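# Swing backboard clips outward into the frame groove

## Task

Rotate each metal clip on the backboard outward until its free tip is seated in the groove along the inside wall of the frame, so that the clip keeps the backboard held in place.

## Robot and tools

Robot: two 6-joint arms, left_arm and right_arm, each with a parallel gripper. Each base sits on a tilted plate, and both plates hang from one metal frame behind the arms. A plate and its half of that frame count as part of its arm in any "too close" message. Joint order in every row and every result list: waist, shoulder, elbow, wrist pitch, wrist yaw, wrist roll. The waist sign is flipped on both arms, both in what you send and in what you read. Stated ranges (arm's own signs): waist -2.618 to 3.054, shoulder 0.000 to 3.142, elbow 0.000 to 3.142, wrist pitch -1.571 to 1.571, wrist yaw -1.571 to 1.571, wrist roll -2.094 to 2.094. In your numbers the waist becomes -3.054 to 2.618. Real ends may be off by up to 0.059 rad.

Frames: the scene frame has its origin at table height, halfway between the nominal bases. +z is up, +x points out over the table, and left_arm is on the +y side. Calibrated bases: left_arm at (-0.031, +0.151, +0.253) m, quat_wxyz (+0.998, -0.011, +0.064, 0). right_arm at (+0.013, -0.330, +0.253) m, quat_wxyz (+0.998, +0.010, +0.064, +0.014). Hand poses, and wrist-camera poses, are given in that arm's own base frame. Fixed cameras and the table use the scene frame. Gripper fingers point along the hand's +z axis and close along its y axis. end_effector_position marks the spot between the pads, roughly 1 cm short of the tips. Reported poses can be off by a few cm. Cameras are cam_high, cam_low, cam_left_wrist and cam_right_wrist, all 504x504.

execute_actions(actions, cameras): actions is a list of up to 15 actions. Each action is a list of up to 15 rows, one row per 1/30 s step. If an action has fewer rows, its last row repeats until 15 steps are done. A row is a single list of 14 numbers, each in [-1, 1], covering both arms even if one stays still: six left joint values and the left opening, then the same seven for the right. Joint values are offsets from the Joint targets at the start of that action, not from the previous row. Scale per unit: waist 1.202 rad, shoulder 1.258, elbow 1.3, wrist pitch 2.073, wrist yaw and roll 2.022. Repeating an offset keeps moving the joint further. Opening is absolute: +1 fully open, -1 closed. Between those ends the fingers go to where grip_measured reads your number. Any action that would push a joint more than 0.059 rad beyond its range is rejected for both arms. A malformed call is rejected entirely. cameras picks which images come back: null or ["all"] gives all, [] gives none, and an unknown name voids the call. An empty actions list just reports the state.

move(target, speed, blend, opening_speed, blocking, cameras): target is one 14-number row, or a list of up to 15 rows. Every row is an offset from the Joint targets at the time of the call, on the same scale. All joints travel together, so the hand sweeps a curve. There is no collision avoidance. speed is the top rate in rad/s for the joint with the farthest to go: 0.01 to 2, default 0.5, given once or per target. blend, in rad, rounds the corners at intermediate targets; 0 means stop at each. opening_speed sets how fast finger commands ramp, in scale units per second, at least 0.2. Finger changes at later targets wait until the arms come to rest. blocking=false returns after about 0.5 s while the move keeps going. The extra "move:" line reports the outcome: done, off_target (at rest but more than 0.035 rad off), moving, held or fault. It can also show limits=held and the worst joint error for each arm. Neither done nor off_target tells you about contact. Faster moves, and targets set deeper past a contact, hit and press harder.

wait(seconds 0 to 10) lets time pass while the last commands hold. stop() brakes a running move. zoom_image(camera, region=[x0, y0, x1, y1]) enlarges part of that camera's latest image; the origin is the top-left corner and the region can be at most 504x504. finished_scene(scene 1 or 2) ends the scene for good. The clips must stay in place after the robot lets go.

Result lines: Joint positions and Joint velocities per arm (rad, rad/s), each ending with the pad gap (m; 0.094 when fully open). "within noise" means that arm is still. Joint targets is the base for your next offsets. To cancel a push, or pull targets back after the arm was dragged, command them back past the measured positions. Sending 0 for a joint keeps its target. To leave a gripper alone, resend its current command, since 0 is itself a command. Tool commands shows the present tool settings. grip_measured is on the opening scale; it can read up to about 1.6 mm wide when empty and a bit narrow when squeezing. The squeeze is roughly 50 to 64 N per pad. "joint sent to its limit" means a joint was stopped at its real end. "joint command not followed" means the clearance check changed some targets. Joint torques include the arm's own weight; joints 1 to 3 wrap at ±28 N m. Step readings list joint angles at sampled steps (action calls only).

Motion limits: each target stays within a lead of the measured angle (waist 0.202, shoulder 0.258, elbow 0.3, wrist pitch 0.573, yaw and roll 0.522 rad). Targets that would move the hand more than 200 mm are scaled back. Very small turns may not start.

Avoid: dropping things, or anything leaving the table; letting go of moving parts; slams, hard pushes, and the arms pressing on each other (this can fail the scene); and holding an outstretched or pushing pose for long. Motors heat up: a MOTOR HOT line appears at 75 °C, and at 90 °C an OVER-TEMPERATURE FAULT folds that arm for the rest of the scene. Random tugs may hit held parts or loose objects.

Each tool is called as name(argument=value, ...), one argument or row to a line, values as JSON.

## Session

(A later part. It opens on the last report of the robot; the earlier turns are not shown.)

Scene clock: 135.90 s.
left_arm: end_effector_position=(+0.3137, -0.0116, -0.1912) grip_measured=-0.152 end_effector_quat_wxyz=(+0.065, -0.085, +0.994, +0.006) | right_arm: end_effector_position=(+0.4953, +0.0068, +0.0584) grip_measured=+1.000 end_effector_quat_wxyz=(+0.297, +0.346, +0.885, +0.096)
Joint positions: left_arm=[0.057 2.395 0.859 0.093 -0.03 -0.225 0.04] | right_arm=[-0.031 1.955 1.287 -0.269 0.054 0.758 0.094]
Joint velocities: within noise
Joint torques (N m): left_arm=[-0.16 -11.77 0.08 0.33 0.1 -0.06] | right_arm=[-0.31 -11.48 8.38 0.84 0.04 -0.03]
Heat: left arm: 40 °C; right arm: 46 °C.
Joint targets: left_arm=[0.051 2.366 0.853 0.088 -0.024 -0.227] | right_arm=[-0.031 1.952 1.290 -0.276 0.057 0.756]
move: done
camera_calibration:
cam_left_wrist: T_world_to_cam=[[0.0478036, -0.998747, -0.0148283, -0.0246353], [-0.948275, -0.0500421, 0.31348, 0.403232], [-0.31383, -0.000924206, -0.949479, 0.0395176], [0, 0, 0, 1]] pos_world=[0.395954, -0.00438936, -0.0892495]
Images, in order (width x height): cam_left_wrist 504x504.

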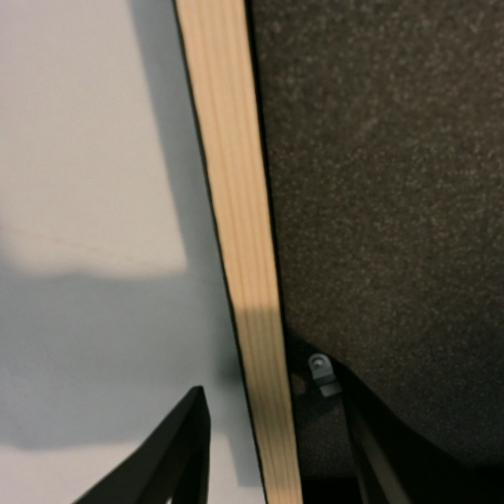

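move(
  target=[0,0.0533,0,-0.008,0,0,-0.15,0,0,0,0,0,0,1],
  speed=0.3,
  cameras=["cam_left_wrist"],
)

zoom_image(
  camera="cam_left_wrist",
  region=[200, 300, 380, 480],
)

Scene clock: 137.57 s.
left_arm: end_effector_position=(+0.3109, -0.0115, -0.1927) grip_measured=-0.152 end_effector_quat_wxyz=(+0.060, -0.085, +0.995, +0.006) | right_arm: end_effector_position=(+0.4953, +0.0068, +0.0584) grip_measured=+1.000 end_effector_quat_wxyz=(+0.297, +0.346, +0.885, +0.096)
Joint positions: left_arm=[0.057 2.4 0.859 0.087 -0.029 -0.225 0.04] | right_arm=[-0.031 1.955 1.287 -0.269 0.054 0.758 0.094]
Joint velocities: within noise
Joint torques (N m): left_arm=[-0.21 -6.5 -0.03 0.26 0.08 -0.03] | right_arm=[-0.31 -11.49 8.38 0.84 0.04 -0.04]
Heat: left arm: 40 °C; right arm: 46 °C.
Joint targets: left_arm=[0.051 2.433 0.853 0.072 -0.024 -0.227] | right_arm=[-0.031 1.952 1.290 -0.276 0.057 0.756]
move: done
camera_calibration:
cam_left_wrist: T_world_to_cam=[[0.0476006, -0.998746, -0.0155281, -0.0245007], [-0.944997, -0.0500643, 0.323225, 0.401883], [-0.323597, -0.000711644, -0.946195, 0.0408631], [0, 0, 0, 1]] pos_world=[0.394168, -0.00432086, -0.0916145]
Images, in order (width x height): cam_left_wrist 504x504.

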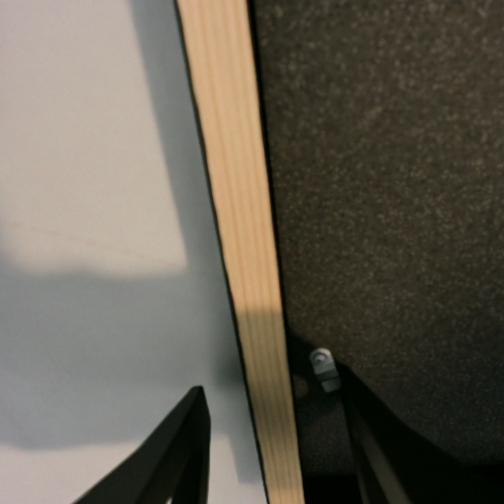

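Scaled by 2.800 from the camera's 504x504 image, which has a finer 720x720 frame.

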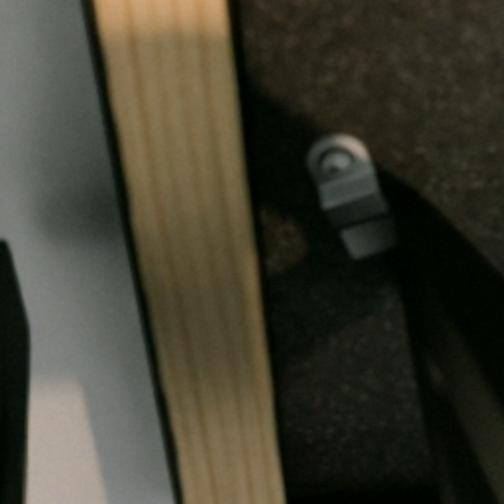

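move(
  target=[0,0,0,0,0,0,-0.68,0,0,0,0,0,0,1],
  opening_speed=0.35,
  cameras=["cam_left_wrist"],
)

zoom_image(
  camera="cam_left_wrist",
  region=[200, 300, 380, 480],
)

Scene clock: 139.87 s.
left_arm: end_effector_position=(+0.3089, -0.0121, -0.1930) grip_measured=-0.677 end_effector_quat_wxyz=(+0.056, -0.084, +0.995, +0.005) | right_arm: end_effector_position=(+0.4953, +0.0068, +0.0584) grip_measured=+1.000 end_effector_quat_wxyz=(+0.297, +0.346, +0.885, +0.096)
Joint positions: left_arm=[0.057 2.4 0.859 0.079 -0.025 -0.224 0.015] | right_arm=[-0.031 1.955 1.287 -0.269 0.054 0.758 0.094]
Joint velocities: within noise
Joint torques (N m): left_arm=[-0.09 -6.63 -0.05 0.33 0.05 -0.04] | right_arm=[-0.31 -11.48 8.36 0.84 0.04 -0.03]
Heat: left arm: 40 °C; right arm: 47 °C.
Joint targets: left_arm=[0.051 2.433 0.853 0.072 -0.024 -0.227] | right_arm=[-0.031 1.952 1.290 -0.276 0.057 0.756]
move: done
camera_calibration:
cam_left_wrist: T_world_to_cam=[[0.0458755, -0.998871, -0.0123433, -0.0238957], [-0.942373, -0.0473733, 0.331193, 0.400785], [-0.331404, -0.00356166, -0.943482, 0.0428795], [0, 0, 0, 1]] pos_world=[0.392996, -0.00472947, -0.0925763]
Images, in order (width x height): cam_left_wrist 504x504.

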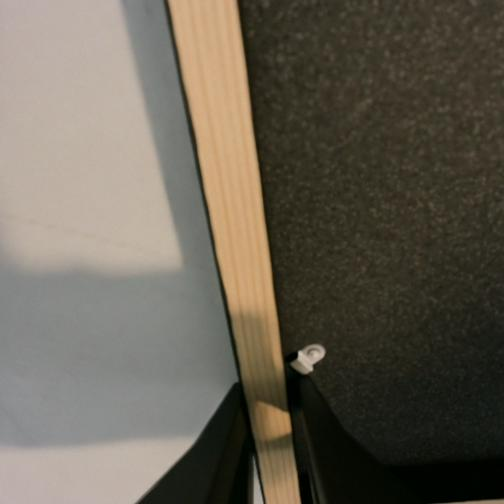

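Scaled by 2.800 from the camera's 504x504 image, which has a finer 720x720 frame.

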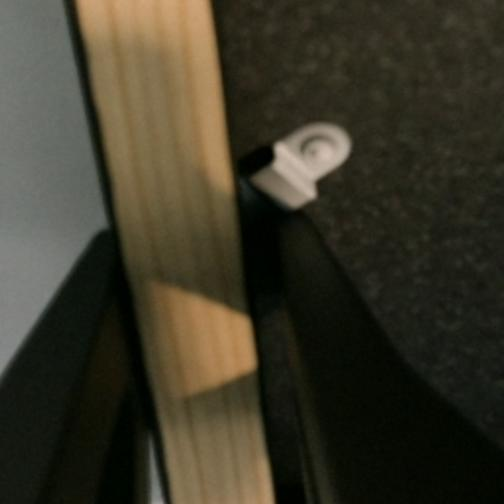

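move(
  target=[0,0,0,0.0,0,0,-0.42,0,0,0,0,0,0,1],
  opening_speed=1,
  cameras=["cam_left_wrist"],
)

zoom_image(
  camera="cam_left_wrist",
  region=[200, 300, 380, 480],
)

Scene clock: 141.70 s.
left_arm: end_effector_position=(+0.3089, -0.0121, -0.1930) grip_measured=-0.422 end_effector_quat_wxyz=(+0.056, -0.084, +0.995, +0.005) | right_arm: end_effector_position=(+0.4953, +0.0068, +0.0584) grip_measured=+1.000 end_effector_quat_wxyz=(+0.297, +0.346, +0.885, +0.096)
Joint positions: left_arm=[0.057 2.4 0.859 0.079 -0.025 -0.224 0.027] | right_arm=[-0.031 1.955 1.287 -0.269 0.054 0.758 0.094]
Joint velocities: within noise
Joint torques (N m): left_arm=[-0.09 -6.58 -0.08 0.33 0.04 -0.04] | right_arm=[-0.31 -11.48 8.36 0.84 0.04 -0.04]
Heat: left arm: 39 °C; right arm: 47 °C.
Joint targets: left_arm=[0.051 2.433 0.853 0.072 -0.024 -0.227] | right_arm=[-0.031 1.952 1.290 -0.276 0.057 0.756]
move: done
camera_calibration:
cam_left_wrist: T_world_to_cam=[[0.0458755, -0.998871, -0.0123433, -0.0238957], [-0.942373, -0.0473733, 0.331193, 0.400785], [-0.331404, -0.00356166, -0.943482, 0.0428795], [0, 0, 0, 1]] pos_world=[0.392996, -0.00472947, -0.0925763]
Images, in order (width x height): cam_left_wrist 504x504.

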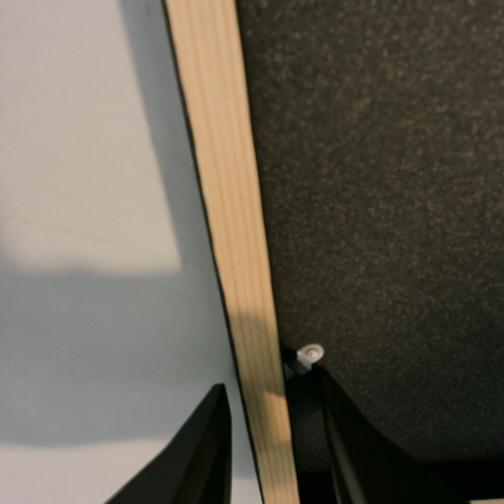

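Scaled by 2.800 from the camera's 504x504 image, which has a finer 720x720 frame.

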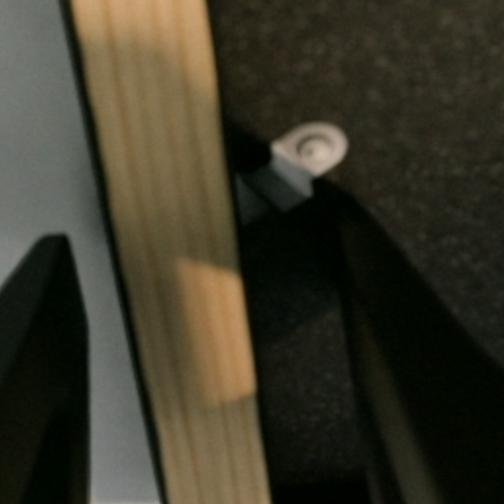

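move(
  target=[0,0,0,0.0125,0,0,-0.42,0,0,0,0,0,0,1],
  cameras=[],
)

move(
  target=[0,0,0,0.0,0,0,-0.68,0,0,0,0,0,0,1],
  opening_speed=0.35,
  cameras=["cam_left_wrist"],
)

zoom_image(
  camera="cam_left_wrist",
  region=[200, 300, 380, 480],
)

Scene clock: 143.73 s.
left_arm: end_effector_position=(+0.3108, -0.0122, -0.1928) grip_measured=-0.422 end_effector_quat_wxyz=(+0.060, -0.084, +0.995, +0.004) | right_arm: end_effector_position=(+0.4953, +0.0068, +0.0584) grip_measured=+1.000 end_effector_quat_wxyz=(+0.297, +0.346, +0.885, +0.096)
Joint positions: left_arm=[0.057 2.4 0.859 0.087 -0.025 -0.224 0.027] | right_arm=[-0.031 1.955 1.287 -0.269 0.054 0.758 0.094]
Joint velocities: within noise
Joint torques (N m): left_arm=[-0.13 -6.46 -0.03 0.47 0.04 -0.05] | right_arm=[-0.29 -11.47 8.38 0.84 0.04 -0.04]
Heat: left arm: 39 °C; right arm: 47 °C.
Joint targets: left_arm=[0.051 2.433 0.853 0.098 -0.024 -0.227] | right_arm=[-0.031 1.952 1.290 -0.276 0.057 0.756]
move: done
No camera images: "cameras" was empty.

Scene clock: 144.70 s.
left_arm: end_effector_position=(+0.3108, -0.0120, -0.1928) grip_measured=-0.677 end_effector_quat_wxyz=(+0.060, -0.084, +0.995, +0.005) | right_arm: end_effector_position=(+0.4953, +0.0068, +0.0584) grip_measured=+1.000 end_effector_quat_wxyz=(+0.297, +0.346, +0.885, +0.096)
Joint positions: left_arm=[0.057 2.4 0.859 0.087 -0.026 -0.224 0.015] | right_arm=[-0.031 1.955 1.287 -0.269 0.054 0.758 0.094]
Joint velocities: within noise
Joint torques (N m): left_arm=[-0.14 -6.5 0.01 0.5 0.06 -0.04] | right_arm=[-0.31 -11.48 8.38 0.84 0.04 -0.04]
Heat: left arm: 39 °C; right arm: 47 °C.
Joint targets: left_arm=[0.051 2.433 0.853 0.098 -0.024 -0.227] | right_arm=[-0.031 1.952 1.290 -0.276 0.057 0.756]
move: done
camera_calibration:
cam_left_wrist: T_world_to_cam=[[0.0461057, -0.998856, -0.0126507, -0.0240225], [-0.945006, -0.0477179, 0.323552, 0.401936], [-0.323786, -0.00296259, -0.946126, 0.0407815], [0, 0, 0, 1]] pos_world=[0.394145, -0.00469468, -0.0917669]
Images, in order (width x height): cam_left_wrist 504x504.

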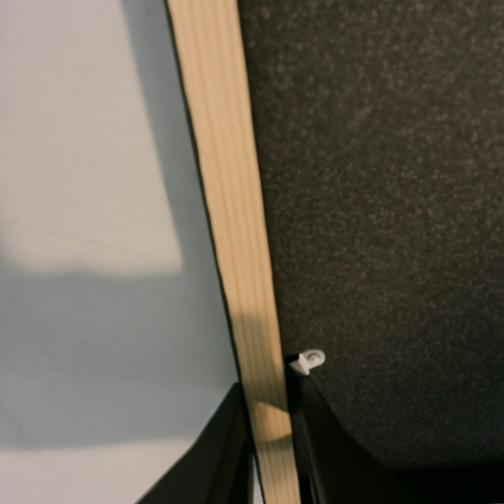

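Scaled by 2.800 from the camera's 504x504 image, which has a finer 720x720 frame.

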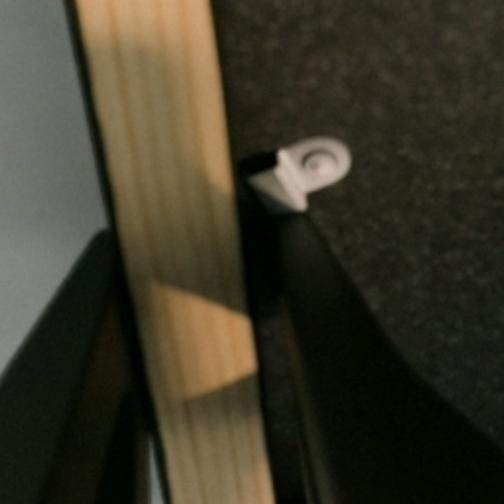

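move(
  target=[0,0,0,0.0,0,0,-0.5,0,0,0,0,0,0,1],
  opening_speed=2,
  cameras=[],
)

move(
  target=[0,0,0,0.0034,0,0,-0.5,0,0,0,0,0,0,1],
  cameras=[],
)

move(
  target=[0,0,0,0.0,0,0,-0.68,0,0,0,0,0,0,1],
  opening_speed=0.35,
  cameras=["cam_left_wrist"],
)

zoom_image(
  camera="cam_left_wrist",
  region=[200, 300, 380, 480],
)

Scene clock: 146.23 s.
left_arm: end_effector_position=(+0.3108, -0.0120, -0.1928) grip_measured=-0.502 end_effector_quat_wxyz=(+0.060, -0.084, +0.995, +0.005) | right_arm: end_effector_position=(+0.4953, +0.0068, +0.0584) grip_measured=+1.000 end_effector_quat_wxyz=(+0.297, +0.346, +0.885, +0.096)
Joint positions: left_arm=[0.057 2.4 0.859 0.087 -0.026 -0.224 0.023] | right_arm=[-0.031 1.955 1.287 -0.269 0.054 0.758 0.094]
Joint velocities: within noise
Joint torques (N m): left_arm=[-0.1 -6.49 0.06 0.5 0.05 -0.08] | right_arm=[-0.32 -11.48 8.39 0.83 0.04 -0.03]
Heat: left arm: 39 °C; right arm: 47 °C.
Joint targets: left_arm=[0.051 2.433 0.853 0.098 -0.023 -0.227] | right_arm=[-0.031 1.952 1.290 -0.276 0.057 0.756]
move: done
No camera images: "cameras" was empty.

Scene clock: 146.93 s.
left_arm: end_effector_position=(+0.3108, -0.0120, -0.1928) grip_measured=-0.502 end_effector_quat_wxyz=(+0.060, -0.084, +0.995, +0.005) | right_arm: end_effector_position=(+0.4953, +0.0068, +0.0584) grip_measured=+1.000 end_effector_quat_wxyz=(+0.297, +0.346, +0.885, +0.096)
Joint positions: left_arm=[0.057 2.4 0.859 0.087 -0.026 -0.224 0.023] | right_arm=[-0.031 1.955 1.287 -0.269 0.054 0.758 0.094]
Joint velocities: within noise
Joint torques (N m): left_arm=[-0.06 -6.56 -0.12 0.58 0.02 -0.04] | right_arm=[-0.32 -11.48 8.38 0.83 0.04 -0.03]
Heat: left arm: 39 °C; right arm: 47 °C.
Joint targets: left_arm=[0.051 2.433 0.853 0.105 -0.023 -0.227] | right_arm=[-0.031 1.952 1.290 -0.276 0.057 0.756]
move: done
No camera images: "cameras" was empty.

Scene clock: 147.67 s.
left_arm: end_effector_position=(+0.3117, -0.0120, -0.1928) grip_measured=-0.677 end_effector_quat_wxyz=(+0.062, -0.084, +0.994, +0.004) | right_arm: end_effector_position=(+0.4953, +0.0068, +0.0584) grip_measured=+1.000 end_effector_quat_wxyz=(+0.297, +0.346, +0.885, +0.096)
Joint positions: left_arm=[0.056 2.4 0.859 0.092 -0.026 -0.224 0.015] | right_arm=[-0.031 1.955 1.287 -0.269 0.054 0.758 0.094]
Joint velocities: within noise
Joint torques (N m): left_arm=[-0.23 -6.43 -0.03 0.52 0.03 -0.04] | right_arm=[-0.31 -11.48 8.39 0.83 0.04 -0.04]
Heat: left arm: 39 °C; right arm: 47 °C.
Joint targets: left_arm=[0.051 2.433 0.853 0.105 -0.023 -0.227] | right_arm=[-0.031 1.952 1.290 -0.276 0.057 0.756]
move: done
camera_calibration:
cam_left_wrist: T_world_to_cam=[[0.0468225, -0.998837, -0.0115048, -0.0240093], [-0.946186, -0.0480406, 0.320038, 0.402401], [-0.320218, -0.00409931, -0.947335, 0.0397766], [0, 0, 0, 1]] pos_world=[0.394608, -0.0044867, -0.091378]
Images, in order (width x height): cam_left_wrist 504x504.

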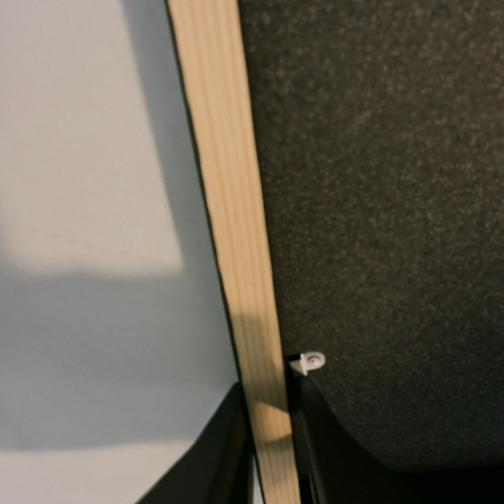

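Scaled by 2.800 from the camera's 504x504 image, which has a finer 720x720 frame.

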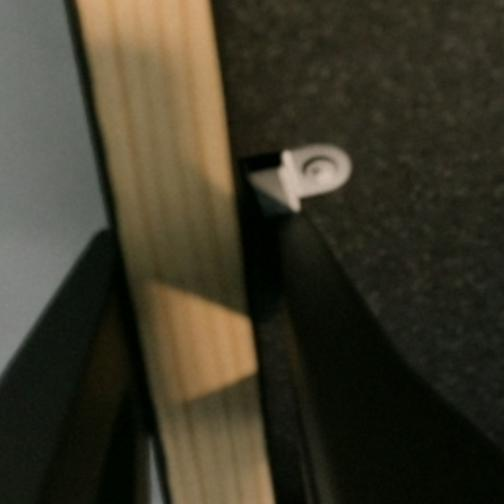

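move(
  target=[0,0,0,0.0,0,0,-0.149,0,0,0,0,0,0,1],
  opening_speed=2,
  cameras=[],
)

move(
  target=[
    [0,-0.14,0,-0.055,0,0,-0.149,0,0,0,0,0,0,1],
    [-0.0641,0.0588,0.4292,-0.2287,0.0064,0.0406,-0.149,0,0,0,0,0,0,1],
  ],
  blend=0.03,
  speed=0.7,
  cameras=["cam_left_wrist"],
)

zoom_image(
  camera="cam_left_wrist",
  region=[180, 260, 360, 440],
)

Scene clock: 151.67 s.
left_arm: end_effector_position=(+0.3117, -0.0119, -0.1928) grip_measured=-0.151 end_effector_quat_wxyz=(+0.062, -0.085, +0.994, +0.004) | right_arm: end_effector_position=(+0.4953, +0.0068, +0.0584) grip_measured=+1.000 end_effector_quat_wxyz=(+0.297, +0.346, +0.885, +0.096)
Joint positions: left_arm=[0.056 2.4 0.859 0.092 -0.026 -0.224 0.04] | right_arm=[-0.031 1.955 1.287 -0.269 0.054 0.758 0.094]
Joint velocities: within noise
Joint torques (N m): left_arm=[-0.05 -6.54 -0.05 0.52 0.07 -0.03] | right_arm=[-0.31 -11.48 8.38 0.84 0.04 -0.03]
Heat: left arm: 39 °C; right arm: 47 °C.
Joint targets: left_arm=[0.051 2.433 0.853 0.105 -0.024 -0.227] | right_arm=[-0.031 1.952 1.290 -0.276 0.057 0.756]
move: done
No camera images: "cameras" was empty.

Scene clock: 153.60 s.
left_arm: end_effector_position=(+0.4315, +0.0135, -0.1493) grip_measured=-0.151 end_effector_quat_wxyz=(+0.071, -0.087, +0.994, +0.005) | right_arm: end_effector_position=(+0.4953, +0.0068, +0.0584) grip_measured=+1.000 end_effector_quat_wxyz=(+0.297, +0.346, +0.885, +0.096)
Joint positions: left_arm=[-0.021 2.47 1.4 -0.359 -0.019 -0.151 0.04] | right_arm=[-0.031 1.955 1.287 -0.269 0.054 0.758 0.094]
Joint velocities: within noise
Joint torques (N m): left_arm=[-0.14 -9.35 4.26 0.36 0.12 0.03] | right_arm=[-0.31 -11.48 8.38 0.84 0.04 -0.03]
Heat: left arm: 39 °C; right arm: 47 °C.
Joint targets: left_arm=[-0.026 2.507 1.411 -0.369 -0.011 -0.145] | right_arm=[-0.031 1.952 1.290 -0.276 0.057 0.756]
move: off_target (left_arm); left_arm: the shoulder is farthest, 0.037 rad from its target
camera_calibration:
cam_left_wrist: T_world_to_cam=[[0.0513614, -0.998595, -0.0130147, -0.00587075], [-0.951651, -0.0528906, 0.302595, 0.502934], [-0.302858, -0.0031562, -0.95303, 0.111087], [0, 0, 0, 1]] pos_world=[0.512563, 0.0210886, -0.0463928]
Images, in order (width x height): cam_left_wrist 504x504.

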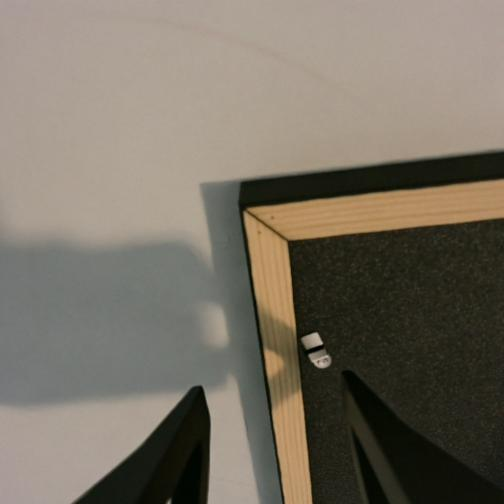

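Scaled by 2.800 from the camera's 504x504 image, which has a finer 720x720 frame.

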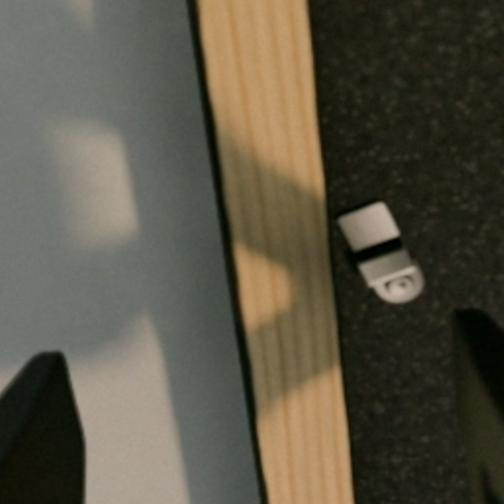

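move(
  target=[0.0191,0.0533,0.0215,0.026,0,0.0069,-0.149,0,0,0,0,0,0,1],
  cameras=["cam_left_wrist"],
)

zoom_image(
  camera="cam_left_wrist",
  region=[200, 300, 380, 480],
)

Scene clock: 158.77 s.
left_arm: end_effector_position=(+0.4312, +0.0088, -0.1721) grip_measured=-0.151 end_effector_quat_wxyz=(+0.065, -0.074, +0.995, +0.005) | right_arm: end_effector_position=(+0.4953, +0.0068, +0.0584) grip_measured=+1.000 end_effector_quat_wxyz=(+0.297, +0.346, +0.885, +0.096)
Joint positions: left_arm=[-0.011 2.54 1.425 -0.326 -0.018 -0.138 0.04] | right_arm=[-0.031 1.955 1.287 -0.269 0.054 0.758 0.094]
Joint velocities: within noise
Joint torques (N m): left_arm=[0.92 -9.55 4.15 0.5 0.12 0.06] | right_arm=[-0.31 -11.48 8.38 0.84 0.04 -0.04]
Heat: left arm: 39 °C; right arm: 47 °C.
Joint targets: left_arm=[-0.003 2.574 1.439 -0.316 -0.011 -0.131] | right_arm=[-0.031 1.952 1.290 -0.276 0.057 0.756]
move: done
camera_calibration:
cam_left_wrist: T_world_to_cam=[[0.0268274, -0.999536, -0.0143904, -0.000543724], [-0.948932, -0.0299906, 0.314051, 0.509854], [-0.314337, 0.00523031, -0.949297, 0.094789], [0, 0, 0, 1]] pos_world=[0.513627, 0.0142516, -0.0701449]
Images, in order (width x height): cam_left_wrist 504x504.

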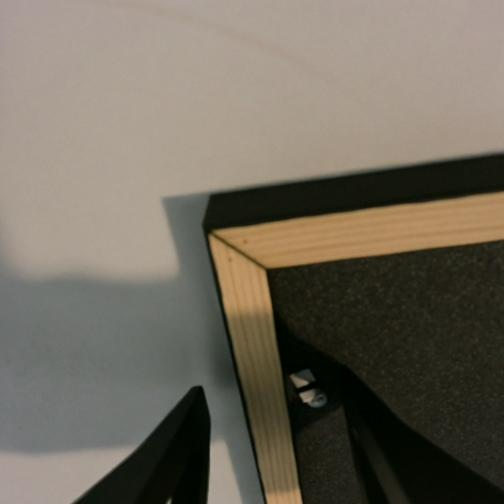

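Scaled by 2.800 from the camera's 504x504 image, which has a finer 720x720 frame.

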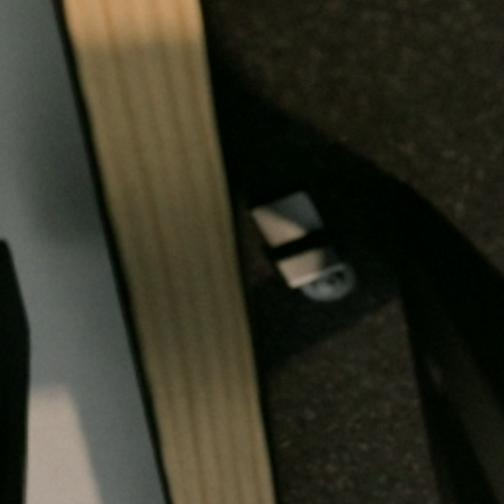

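move(
  target=[0,0.004,0,-0.0,0,0.0,-0.149,0,0,0,0,0,0,1],
  cameras=[],
)

move(
  target=[0,0.0,0,-0.0,0,0.0,-0.68,0,0,0,0,0,0,1],
  opening_speed=0.35,
  cameras=["cam_left_wrist"],
)

zoom_image(
  camera="cam_left_wrist",
  region=[200, 300, 380, 480],
)

Scene clock: 160.50 s.
left_arm: end_effector_position=(+0.4314, +0.0088, -0.1720) grip_measured=-0.151 end_effector_quat_wxyz=(+0.065, -0.074, +0.995, +0.005) | right_arm: end_effector_position=(+0.4953, +0.0068, +0.0584) grip_measured=+1.000 end_effector_quat_wxyz=(+0.297, +0.346, +0.885, +0.096)
Joint positions: left_arm=[-0.011 2.54 1.425 -0.325 -0.018 -0.137 0.04] | right_arm=[-0.031 1.955 1.287 -0.269 0.054 0.758 0.094]
Joint velocities: within noise
Joint torques (N m): left_arm=[0.95 -9.29 4.15 0.51 0.1 0.05] | right_arm=[-0.31 -11.48 8.38 0.83 0.04 -0.03]
Heat: left arm: 39 °C; right arm: 47 °C.
Joint targets: left_arm=[-0.003 2.579 1.439 -0.316 -0.011 -0.131] | right_arm=[-0.031 1.952 1.290 -0.276 0.057 0.756]
move: off_target (left_arm); left_arm: the shoulder is farthest, 0.039 rad from its target
No camera images: "cameras" was empty.

Scene clock: 162.23 s.
left_arm: end_effector_position=(+0.4322, +0.0068, -0.1717) grip_measured=-0.671 end_effector_quat_wxyz=(+0.066, -0.071, +0.995, +0.003) | right_arm: end_effector_position=(+0.4953, +0.0068, +0.0584) grip_measured=+1.000 end_effector_quat_wxyz=(+0.297, +0.346, +0.885, +0.096)
Joint positions: left_arm=[-0.007 2.54 1.427 -0.325 -0.014 -0.134 0.015] | right_arm=[-0.031 1.955 1.287 -0.269 0.054 0.758 0.094]
Joint velocities: within noise
Joint torques (N m): left_arm=[0.64 -9.28 4.14 0.48 0.06 0.01] | right_arm=[-0.31 -11.48 8.38 0.84 0.04 -0.04]
Heat: left arm: 39 °C; right arm: 47 °C.
Joint targets: left_arm=[-0.003 2.579 1.439 -0.315 -0.011 -0.131] | right_arm=[-0.031 1.952 1.290 -0.276 0.057 0.756]
move: off_target (left_arm); left_arm: the shoulder is farthest, 0.039 rad from its target
camera_calibration:
cam_left_wrist: T_world_to_cam=[[0.0195329, -0.999748, -0.0110688, 0.00117112], [-0.949948, -0.0220102, 0.31163, 0.510597], [-0.311795, 0.00442771, -0.950139, 0.0941772], [0, 0, 0, 1]] pos_world=[0.514382, 0.0119922, -0.0696232]
Images, in order (width x height): cam_left_wrist 504x504.

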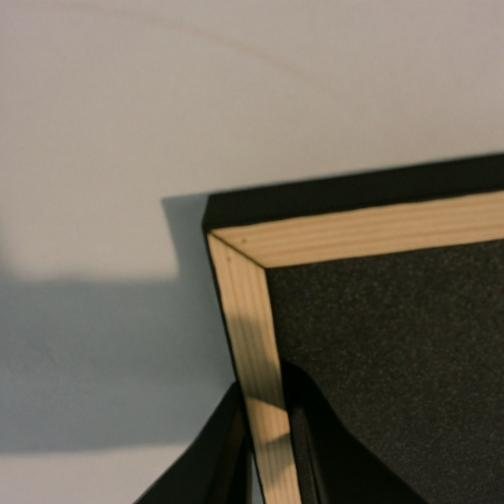

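Scaled by 2.800 from the camera's 504x504 image, which has a finer 720x720 frame.

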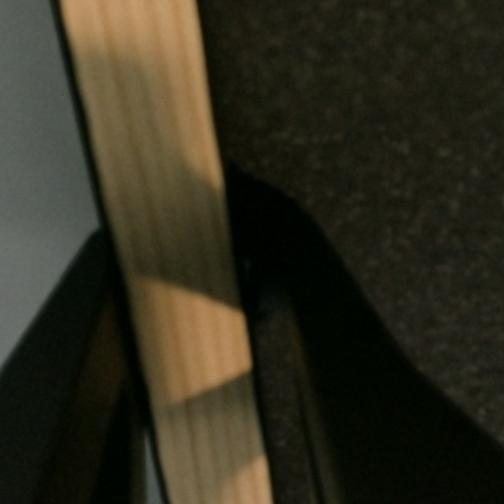

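move(
  target=[0,0,0,0.0,0,0,-0.149,0,0,0,0,0,0,1],
  opening_speed=2,
  cameras=[],
)

move(
  target=[
    [0,-0.14,0,-0.055,0,0,-0.2,0,0,0,0,0,0,1],
    [0.1206,0.062,0.2938,-0.1553,-0.0198,-0.8605,-0.2,0,0,0,0,0,0,1],
  ],
  blend=0.03,
  speed=1.0,
  cameras=["cam_left_wrist"],
)

zoom_image(
  camera="cam_left_wrist",
  region=[160, 260, 360, 460],
)

Scene clock: 164.93 s.
left_arm: end_effector_position=(+0.4320, +0.0070, -0.1725) grip_measured=-0.151 end_effector_quat_wxyz=(+0.066, -0.071, +0.995, +0.003) | right_arm: end_effector_position=(+0.4953, +0.0068, +0.0584) grip_measured=+1.000 end_effector_quat_wxyz=(+0.297, +0.346, +0.885, +0.096)
Joint positions: left_arm=[-0.007 2.542 1.427 -0.323 -0.015 -0.133 0.04] | right_arm=[-0.031 1.955 1.287 -0.269 0.054 0.758 0.094]
Joint velocities: within noise
Joint torques (N m): left_arm=[0.69 -9.4 4.27 0.52 0.06 0.03] | right_arm=[-0.29 -11.47 8.39 0.84 0.04 -0.03]
Heat: left arm: 39 °C; right arm: 47 °C.
Joint targets: left_arm=[-0.003 2.579 1.439 -0.316 -0.011 -0.131] | right_arm=[-0.031 1.952 1.290 -0.276 0.057 0.756]
move: off_target (left_arm); left_arm: the shoulder is farthest, 0.037 rad from its target
No camera images: "cameras" was empty.

Scene clock: 167.90 s.
left_arm: end_effector_position=(+0.4902, -0.0596, -0.1328) grip_measured=-0.198 end_effector_quat_wxyz=(-0.052, +0.759, -0.647, +0.047) | right_arm: end_effector_position=(+0.4953, +0.0068, +0.0584) grip_measured=+1.000 end_effector_quat_wxyz=(+0.297, +0.346, +0.885, +0.096)
Joint positions: left_arm=[0.136 2.618 1.803 -0.62 -0.037 -1.865 0.038] | right_arm=[-0.031 1.955 1.287 -0.269 0.054 0.758 0.094]
Joint velocities: within noise
Joint torques (N m): left_arm=[0.91 -10.93 6.12 0.22 -0.15 -0.09] | right_arm=[-0.31 -11.48 8.38 0.84 0.04 -0.03]
Heat: left arm: 39 °C; right arm: 47 °C.
Joint targets: left_arm=[0.142 2.657 1.821 -0.637 -0.051 -1.871] | right_arm=[-0.031 1.952 1.290 -0.276 0.057 0.756]
move: off_target (left_arm); left_arm: the shoulder is farthest, 0.039 rad from its target
camera_calibration:
cam_left_wrist: T_world_to_cam=[[0.989352, 0.0353143, 0.141196, -0.459381], [-0.0272751, -0.907946, 0.418199, 0.061132], [0.142967, -0.417597, -0.897314, -0.0914705], [0, 0, 0, 1]] pos_world=[0.469234, 0.0335294, -0.0427803]
Images, in order (width x height): cam_left_wrist 504x504.

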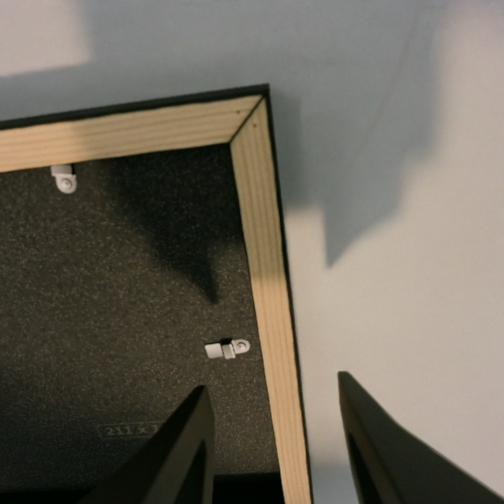

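Scaled by 2.520 from the camera's 504x504 image, which has a finer 720x720 frame.

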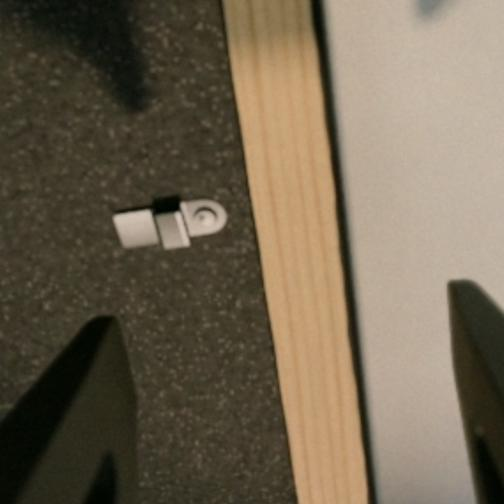

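move(
  target=[-0.0171,0.0779,0.0638,0.0169,0,0.0089,-0.2,0,0,0,0,0,0,1],
  cameras=["cam_left_wrist"],
)

zoom_image(
  camera="cam_left_wrist",
  region=[160, 320, 340, 500],
)

Scene clock: 172.83 s.
left_arm: end_effector_position=(+0.5014, -0.0563, -0.1592) grip_measured=-0.198 end_effector_quat_wxyz=(-0.054, +0.761, -0.645, +0.048) | right_arm: end_effector_position=(+0.4953, +0.0068, +0.0584) grip_measured=+1.000 end_effector_quat_wxyz=(+0.297, +0.346, +0.885, +0.096)
Joint positions: left_arm=[0.127 2.718 1.888 -0.602 -0.038 -1.859 0.038] | right_arm=[-0.031 1.955 1.287 -0.269 0.054 0.758 0.094]
Joint velocities: within noise
Joint torques (N m): left_arm=[0.27 -11.36 5.79 0.45 -0.13 0.04] | right_arm=[-0.31 -11.48 8.38 0.84 0.04 -0.03]
Heat: left arm: 39 °C; right arm: 47 °C.
Joint targets: left_arm=[0.121 2.755 1.904 -0.602 -0.051 -1.853] | right_arm=[-0.031 1.952 1.290 -0.276 0.057 0.756]
move: off_target (left_arm); left_arm: the shoulder is farthest, 0.037 rad from its target
camera_calibration:
cam_left_wrist: T_world_to_cam=[[0.988763, 0.0390854, 0.144291, -0.465874], [-0.0249018, -0.908666, 0.416781, 0.0740513], [0.147402, -0.415691, -0.897482, -0.117534], [0, 0, 0, 1]] pos_world=[0.479808, 0.0366389, -0.0691267]
Images, in order (width x height): cam_left_wrist 504x504.

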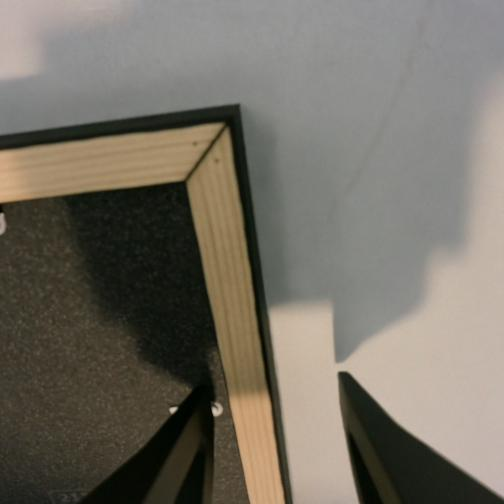

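Scaled by 2.800 from the camera's 504x504 image, which has a finer 720x720 frame.

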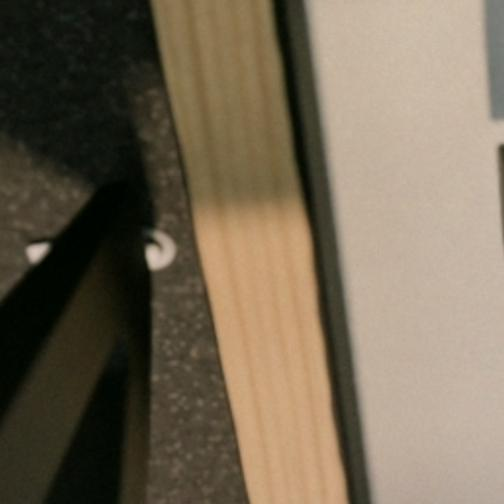

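move(
  target=[0.0116,0.0056,-0.02,-0.0068,0,0,-0.2,0,0,0,0,0,0,1],
  cameras=["cam_left_wrist"],
)

zoom_image(
  camera="cam_left_wrist",
  region=[160, 320, 340, 500],
)

Scene clock: 175.87 s.
left_arm: end_effector_position=(+0.5014, -0.0563, -0.1592) grip_measured=-0.198 end_effector_quat_wxyz=(-0.054, +0.761, -0.645, +0.048) | right_arm: end_effector_position=(+0.4953, +0.0068, +0.0584) grip_measured=+1.000 end_effector_quat_wxyz=(+0.297, +0.346, +0.885, +0.096)
Joint positions: left_arm=[0.127 2.718 1.888 -0.602 -0.038 -1.859 0.038] | right_arm=[-0.031 1.955 1.287 -0.269 0.054 0.758 0.094]
Joint velocities: within noise
Joint torques (N m): left_arm=[1.16 -10.97 3.58 0.25 -0.14 0.03] | right_arm=[-0.29 -11.48 8.38 0.84 0.04 -0.03]
Heat: left arm: 40 °C; right arm: 47 °C.
Joint targets: left_arm=[0.135 2.762 1.878 -0.616 -0.051 -1.853] | right_arm=[-0.031 1.952 1.290 -0.276 0.057 0.756]
move: off_target (left_arm); left_arm: the shoulder is farthest, 0.044 rad from its target
camera_calibration:
cam_left_wrist: T_world_to_cam=[[0.988763, 0.0390854, 0.144291, -0.465874], [-0.0249018, -0.908666, 0.416781, 0.0740513], [0.147402, -0.415691, -0.897482, -0.117534], [0, 0, 0, 1]] pos_world=[0.479808, 0.0366389, -0.0691267]
Images, in order (width x height): cam_left_wrist 504x504.

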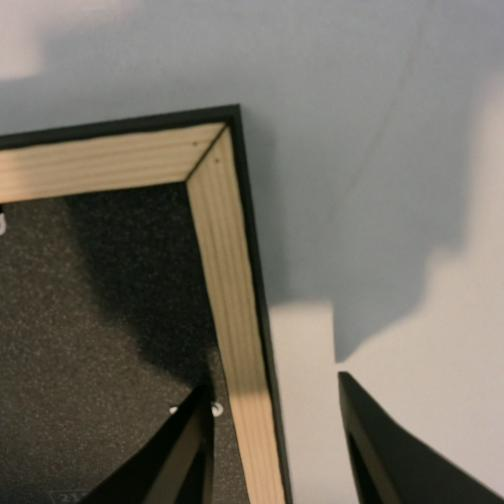

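Scaled by 2.800 from the camera's 504x504 image, which has a finer 720x720 frame.

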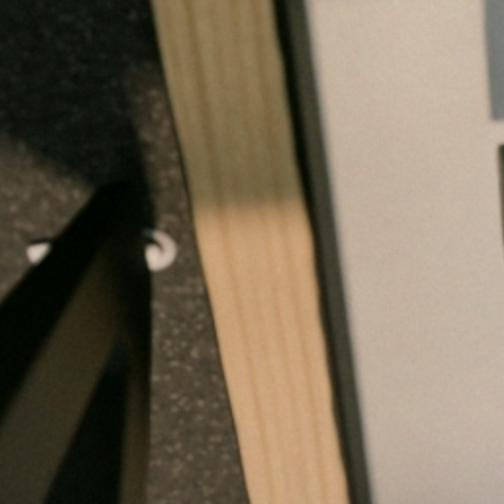

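move(
  target=[0,0.0,-0.005,-0.004,0,0,-0.2,0,0,0,0,0,0,1],
  cameras=["cam_left_wrist"],
)

zoom_image(
  camera="cam_left_wrist",
  region=[160, 320, 340, 500],
)

Scene clock: 177.47 s.
left_arm: end_effector_position=(+0.4986, -0.0560, -0.1608) grip_measured=-0.198 end_effector_quat_wxyz=(-0.051, +0.761, -0.645, +0.044) | right_arm: end_effector_position=(+0.4953, +0.0068, +0.0584) grip_measured=+1.000 end_effector_quat_wxyz=(+0.297, +0.346, +0.885, +0.096)
Joint positions: left_arm=[0.127 2.719 1.884 -0.606 -0.038 -1.859 0.038] | right_arm=[-0.031 1.955 1.287 -0.269 0.054 0.758 0.094]
Joint velocities: within noise
Joint torques (N m): left_arm=[1.18 -10.89 3.47 0.19 -0.14 0.04] | right_arm=[-0.31 -11.48 8.38 0.83 0.04 -0.03]
Heat: left arm: 40 °C; right arm: 47 °C.
Joint targets: left_arm=[0.135 2.762 1.871 -0.625 -0.051 -1.853] | right_arm=[-0.031 1.952 1.290 -0.276 0.057 0.756]
move: off_target (left_arm); left_arm: the shoulder is farthest, 0.043 rad from its target
camera_calibration:
cam_left_wrist: T_world_to_cam=[[0.990033, 0.038923, 0.135351, -0.46496], [-0.0211207, -0.909149, 0.415934, 0.0729326], [0.139243, -0.414648, -0.899266, -0.114582], [0, 0, 0, 1]] pos_world=[0.477821, 0.036893, -0.0704424]
Images, in order (width x height): cam_left_wrist 504x504.

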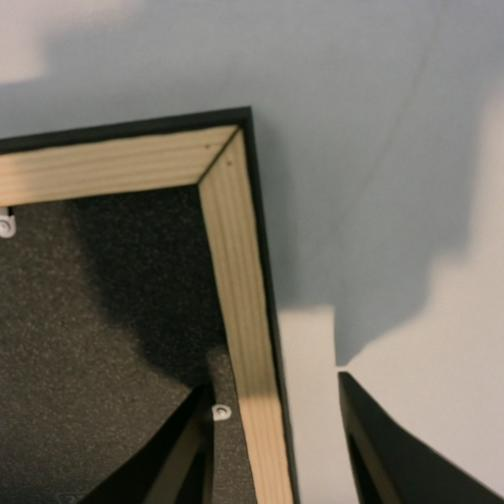

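Scaled by 2.800 from the camera's 504x504 image, which has a finer 720x720 frame.

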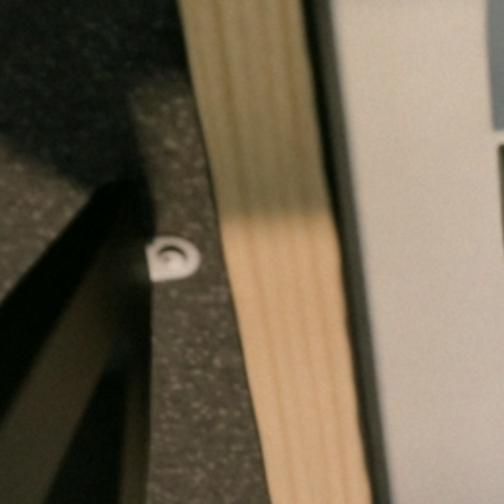

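move(
  target=[0,0.0,-0.0062,0,0,0,-0.2,0,0,0,0,0,0,1],
  cameras=["cam_left_wrist"],
)

zoom_image(
  camera="cam_left_wrist",
  region=[160, 320, 340, 500],
)

Scene clock: 179.93 s.
left_arm: end_effector_position=(+0.4982, -0.0559, -0.1611) grip_measured=-0.198 end_effector_quat_wxyz=(-0.051, +0.761, -0.645, +0.044) | right_arm: end_effector_position=(+0.4953, +0.0068, +0.0584) grip_measured=+1.000 end_effector_quat_wxyz=(+0.297, +0.346, +0.885, +0.096)
Joint positions: left_arm=[0.127 2.719 1.883 -0.606 -0.038 -1.859 0.038] | right_arm=[-0.031 1.955 1.287 -0.269 0.054 0.758 0.094]
Joint velocities: within noise
Joint torques (N m): left_arm=[1.26 -10.91 2.82 0.28 -0.12 0.05] | right_arm=[-0.31 -11.48 8.38 0.83 0.04 -0.04]
Heat: left arm: 39 °C; right arm: 47 °C.
Joint targets: left_arm=[0.135 2.762 1.863 -0.625 -0.051 -1.853] | right_arm=[-0.031 1.952 1.290 -0.276 0.057 0.756]
move: off_target (left_arm); left_arm: the shoulder is farthest, 0.043 rad from its target
camera_calibration:
cam_left_wrist: T_world_to_cam=[[0.990186, 0.0389034, 0.134232, -0.464747], [-0.0206486, -0.90921, 0.415826, 0.072833], [0.138222, -0.414517, -0.899483, -0.114264], [0, 0, 0, 1]] pos_world=[0.477483, 0.0369362, -0.0706808]
Images, in order (width x height): cam_left_wrist 504x504.

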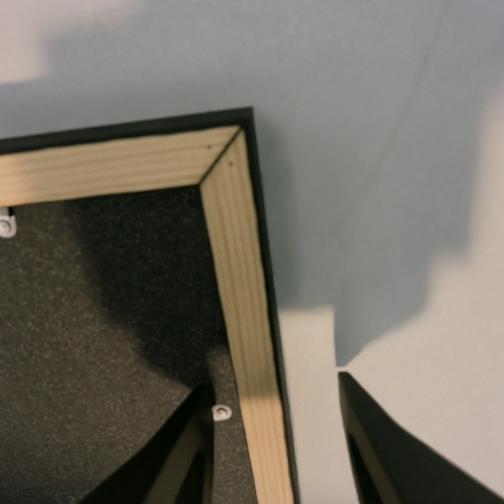

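Scaled by 2.800 from the camera's 504x504 image, which has a finer 720x720 frame.

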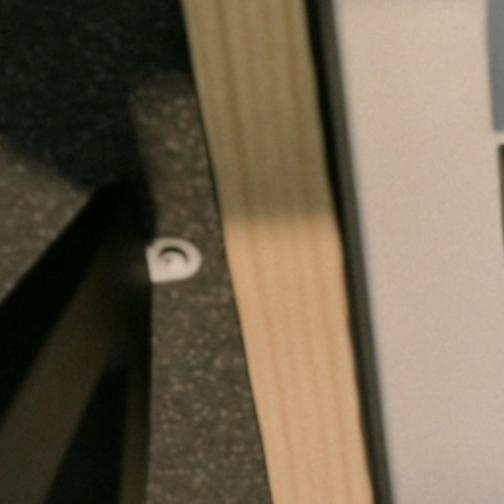

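move(
  target=[0,0.0,-0.004,0,0,0,-0.2,0,0,0,0,0,0,1],
  cameras=[],
)

Scene clock: 181.10 s.
left_arm: end_effector_position=(+0.4977, -0.0558, -0.1614) grip_measured=-0.198 end_effector_quat_wxyz=(-0.051, +0.761, -0.646, +0.043) | right_arm: end_effector_position=(+0.4953, +0.0068, +0.0584) grip_measured=+1.000 end_effector_quat_wxyz=(+0.297, +0.346, +0.885, +0.096)
Joint positions: left_arm=[0.127 2.719 1.882 -0.606 -0.038 -1.859 0.038] | right_arm=[-0.031 1.955 1.287 -0.269 0.054 0.758 0.094]
Joint velocities: within noise
Joint torques (N m): left_arm=[1.13 -10.82 2.47 0.26 -0.13 0.05] | right_arm=[-0.32 -11.47 8.38 0.83 0.05 -0.03]
Heat: left arm: 39 °C; right arm: 47 °C.
Joint targets: left_arm=[0.135 2.762 1.858 -0.625 -0.051 -1.853] | right_arm=[-0.031 1.952 1.290 -0.276 0.057 0.756]
move: off_target (left_arm); left_arm: the shoulder is farthest, 0.043 rad from its target
No camera images: "cameras" was empty.

move(
  target=[0,0.0016,-0.0046,0,0,0,-0.2,0,0,0,0,0,0,1],
  cameras=["cam_left_wrist"],
)

zoom_image(
  camera="cam_left_wrist",
  region=[160, 320, 340, 500],
)

Scene clock: 183.03 s.
left_arm: end_effector_position=(+0.4972, -0.0558, -0.1618) grip_measured=-0.198 end_effector_quat_wxyz=(-0.050, +0.761, -0.646, +0.043) | right_arm: end_effector_position=(+0.4953, +0.0068, +0.0584) grip_measured=+1.000 end_effector_quat_wxyz=(+0.297, +0.346, +0.885, +0.096)
Joint positions: left_arm=[0.127 2.719 1.88 -0.605 -0.038 -1.859 0.038] | right_arm=[-0.031 1.955 1.287 -0.269 0.054 0.758 0.094]
Joint velocities: within noise
Joint torques (N m): left_arm=[1.14 -10.77 2.17 0.23 -0.11 0.03] | right_arm=[-0.31 -11.48 8.36 0.84 0.04 -0.03]
Heat: left arm: 39 °C; right arm: 47 °C.
Joint targets: left_arm=[0.135 2.764 1.852 -0.625 -0.051 -1.853] | right_arm=[-0.031 1.952 1.290 -0.276 0.057 0.756]
move: off_target (left_arm); left_arm: the shoulder is farthest, 0.045 rad from its target
camera_calibration:
cam_left_wrist: T_world_to_cam=[[0.990438, 0.0388712, 0.132368, -0.464136], [-0.019862, -0.90931, 0.415645, 0.0728203], [0.13652, -0.414299, -0.899843, -0.11398], [0, 0, 0, 1]] pos_world=[0.476705, 0.0370358, -0.0713952]
Images, in order (width x height): cam_left_wrist 504x504.

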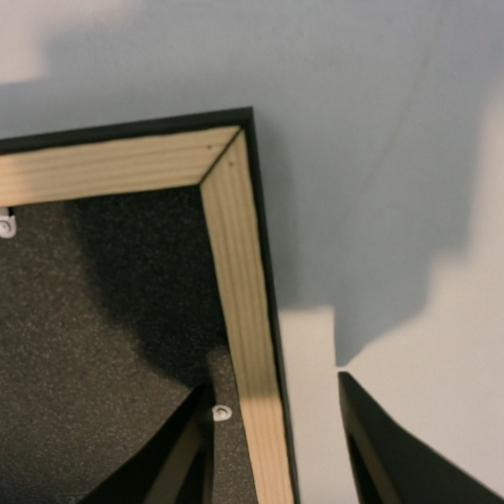

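Scaled by 2.800 from the camera's 504x504 image, which has a finer 720x720 frame.

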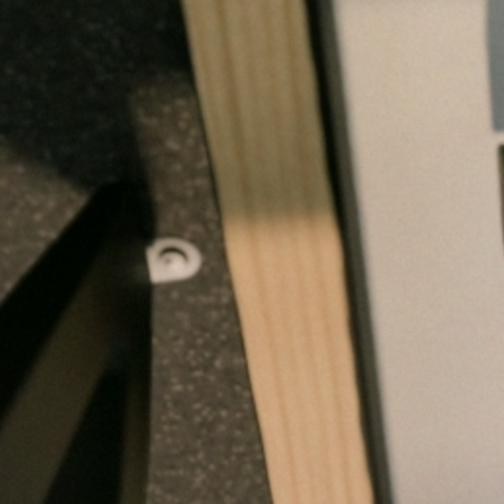

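move(
  target=[0,0.0,0.0392,-0.0048,0,0,-0.2,0,0,0,0,0,0,1],
  cameras=["cam_left_wrist"],
)

zoom_image(
  camera="cam_left_wrist",
  region=[160, 320, 340, 500],
)

Scene clock: 186.83 s.
left_arm: end_effector_position=(+0.4980, -0.0559, -0.1608) grip_measured=-0.198 end_effector_quat_wxyz=(-0.050, +0.761, -0.646, +0.042) | right_arm: end_effector_position=(+0.4953, +0.0068, +0.0584) grip_measured=+1.000 end_effector_quat_wxyz=(+0.297, +0.346, +0.885, +0.096)
Joint positions: left_arm=[0.127 2.721 1.888 -0.612 -0.038 -1.859 0.038] | right_arm=[-0.031 1.955 1.287 -0.269 0.054 0.758 0.094]
Joint velocities: within noise
Joint torques (N m): left_arm=[1.14 -10.73 5.79 0.19 -0.12 0.06] | right_arm=[-0.31 -11.47 8.38 0.84 0.04 -0.04]
Heat: left arm: 39 °C; right arm: 47 °C.
Joint targets: left_arm=[0.135 2.764 1.903 -0.635 -0.051 -1.853] | right_arm=[-0.031 1.952 1.290 -0.276 0.057 0.756]
move: off_target (left_arm); left_arm: the shoulder is farthest, 0.043 rad from its target
camera_calibration:
cam_left_wrist: T_world_to_cam=[[0.990588, 0.0388521, 0.131249, -0.465272], [-0.0193902, -0.909371, 0.415535, 0.0720584], [0.135499, -0.414169, -0.900058, -0.112704], [0, 0, 0, 1]] pos_world=[0.477561, 0.0369263, -0.070316]
Images, in order (width x height): cam_left_wrist 504x504.

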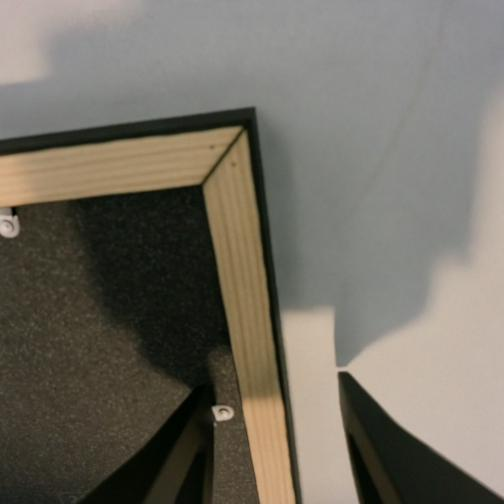

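Scaled by 2.800 from the camera's 504x504 image, which has a finer 720x720 frame.

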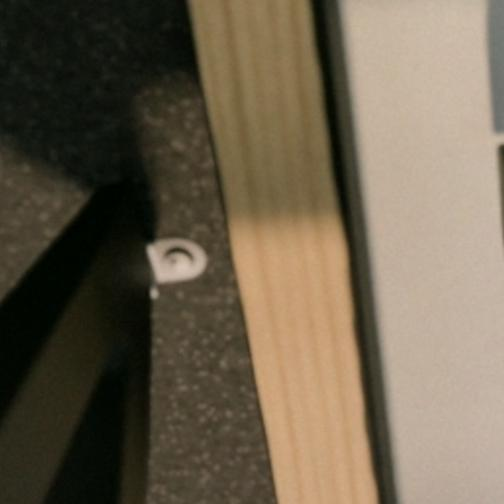

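move(
  target=[0,-0.0636,0.0,0,0,0,-0.2,0,0,0,0,0,0,1],
  cameras=["cam_left_wrist"],
)

zoom_image(
  camera="cam_left_wrist",
  region=[160, 320, 340, 500],
)

Scene clock: 188.43 s.
left_arm: end_effector_position=(+0.4980, -0.0559, -0.1608) grip_measured=-0.198 end_effector_quat_wxyz=(-0.050, +0.761, -0.646, +0.042) | right_arm: end_effector_position=(+0.4953, +0.0068, +0.0584) grip_measured=+1.000 end_effector_quat_wxyz=(+0.297, +0.346, +0.885, +0.096)
Joint positions: left_arm=[0.127 2.721 1.888 -0.612 -0.038 -1.859 0.038] | right_arm=[-0.031 1.955 1.287 -0.269 0.054 0.758 0.094]
Joint velocities: within noise
Joint torques (N m): left_arm=[1.16 -17.68 5.85 0.19 -0.14 0.07] | right_arm=[-0.31 -11.48 8.38 0.84 0.04 -0.04]
Heat: left arm: 40 °C; right arm: 47 °C.
Joint targets: left_arm=[0.135 2.684 1.903 -0.635 -0.051 -1.853] | right_arm=[-0.031 1.952 1.290 -0.276 0.057 0.756]
move: off_target (left_arm); left_arm: the shoulder is farthest, 0.037 rad from its target
camera_calibration:
cam_left_wrist: T_world_to_cam=[[0.990588, 0.0388521, 0.131249, -0.465272], [-0.0193902, -0.909371, 0.415535, 0.0720584], [0.135499, -0.414169, -0.900058, -0.112704], [0, 0, 0, 1]] pos_world=[0.477561, 0.0369263, -0.070316]
Images, in order (width x height): cam_left_wrist 504x504.

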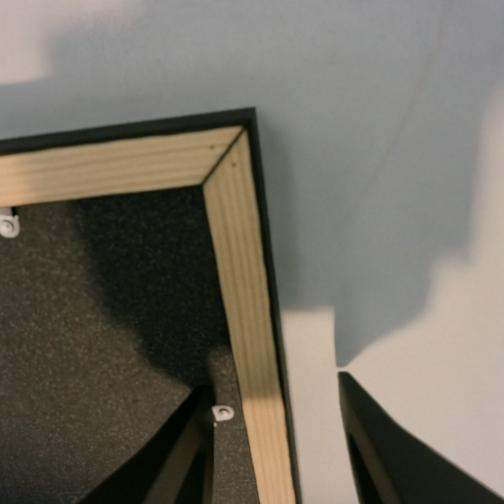

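Scaled by 2.800 from the camera's 504x504 image, which has a finer 720x720 frame.

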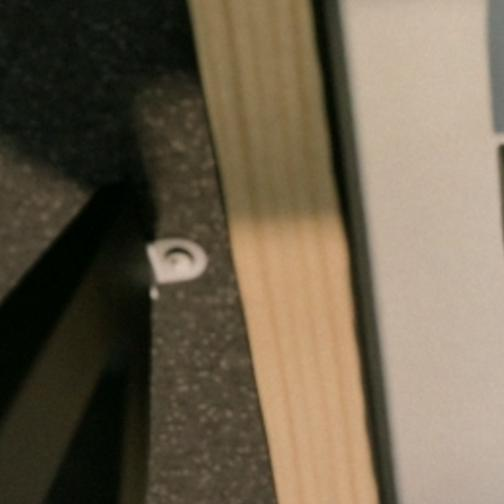

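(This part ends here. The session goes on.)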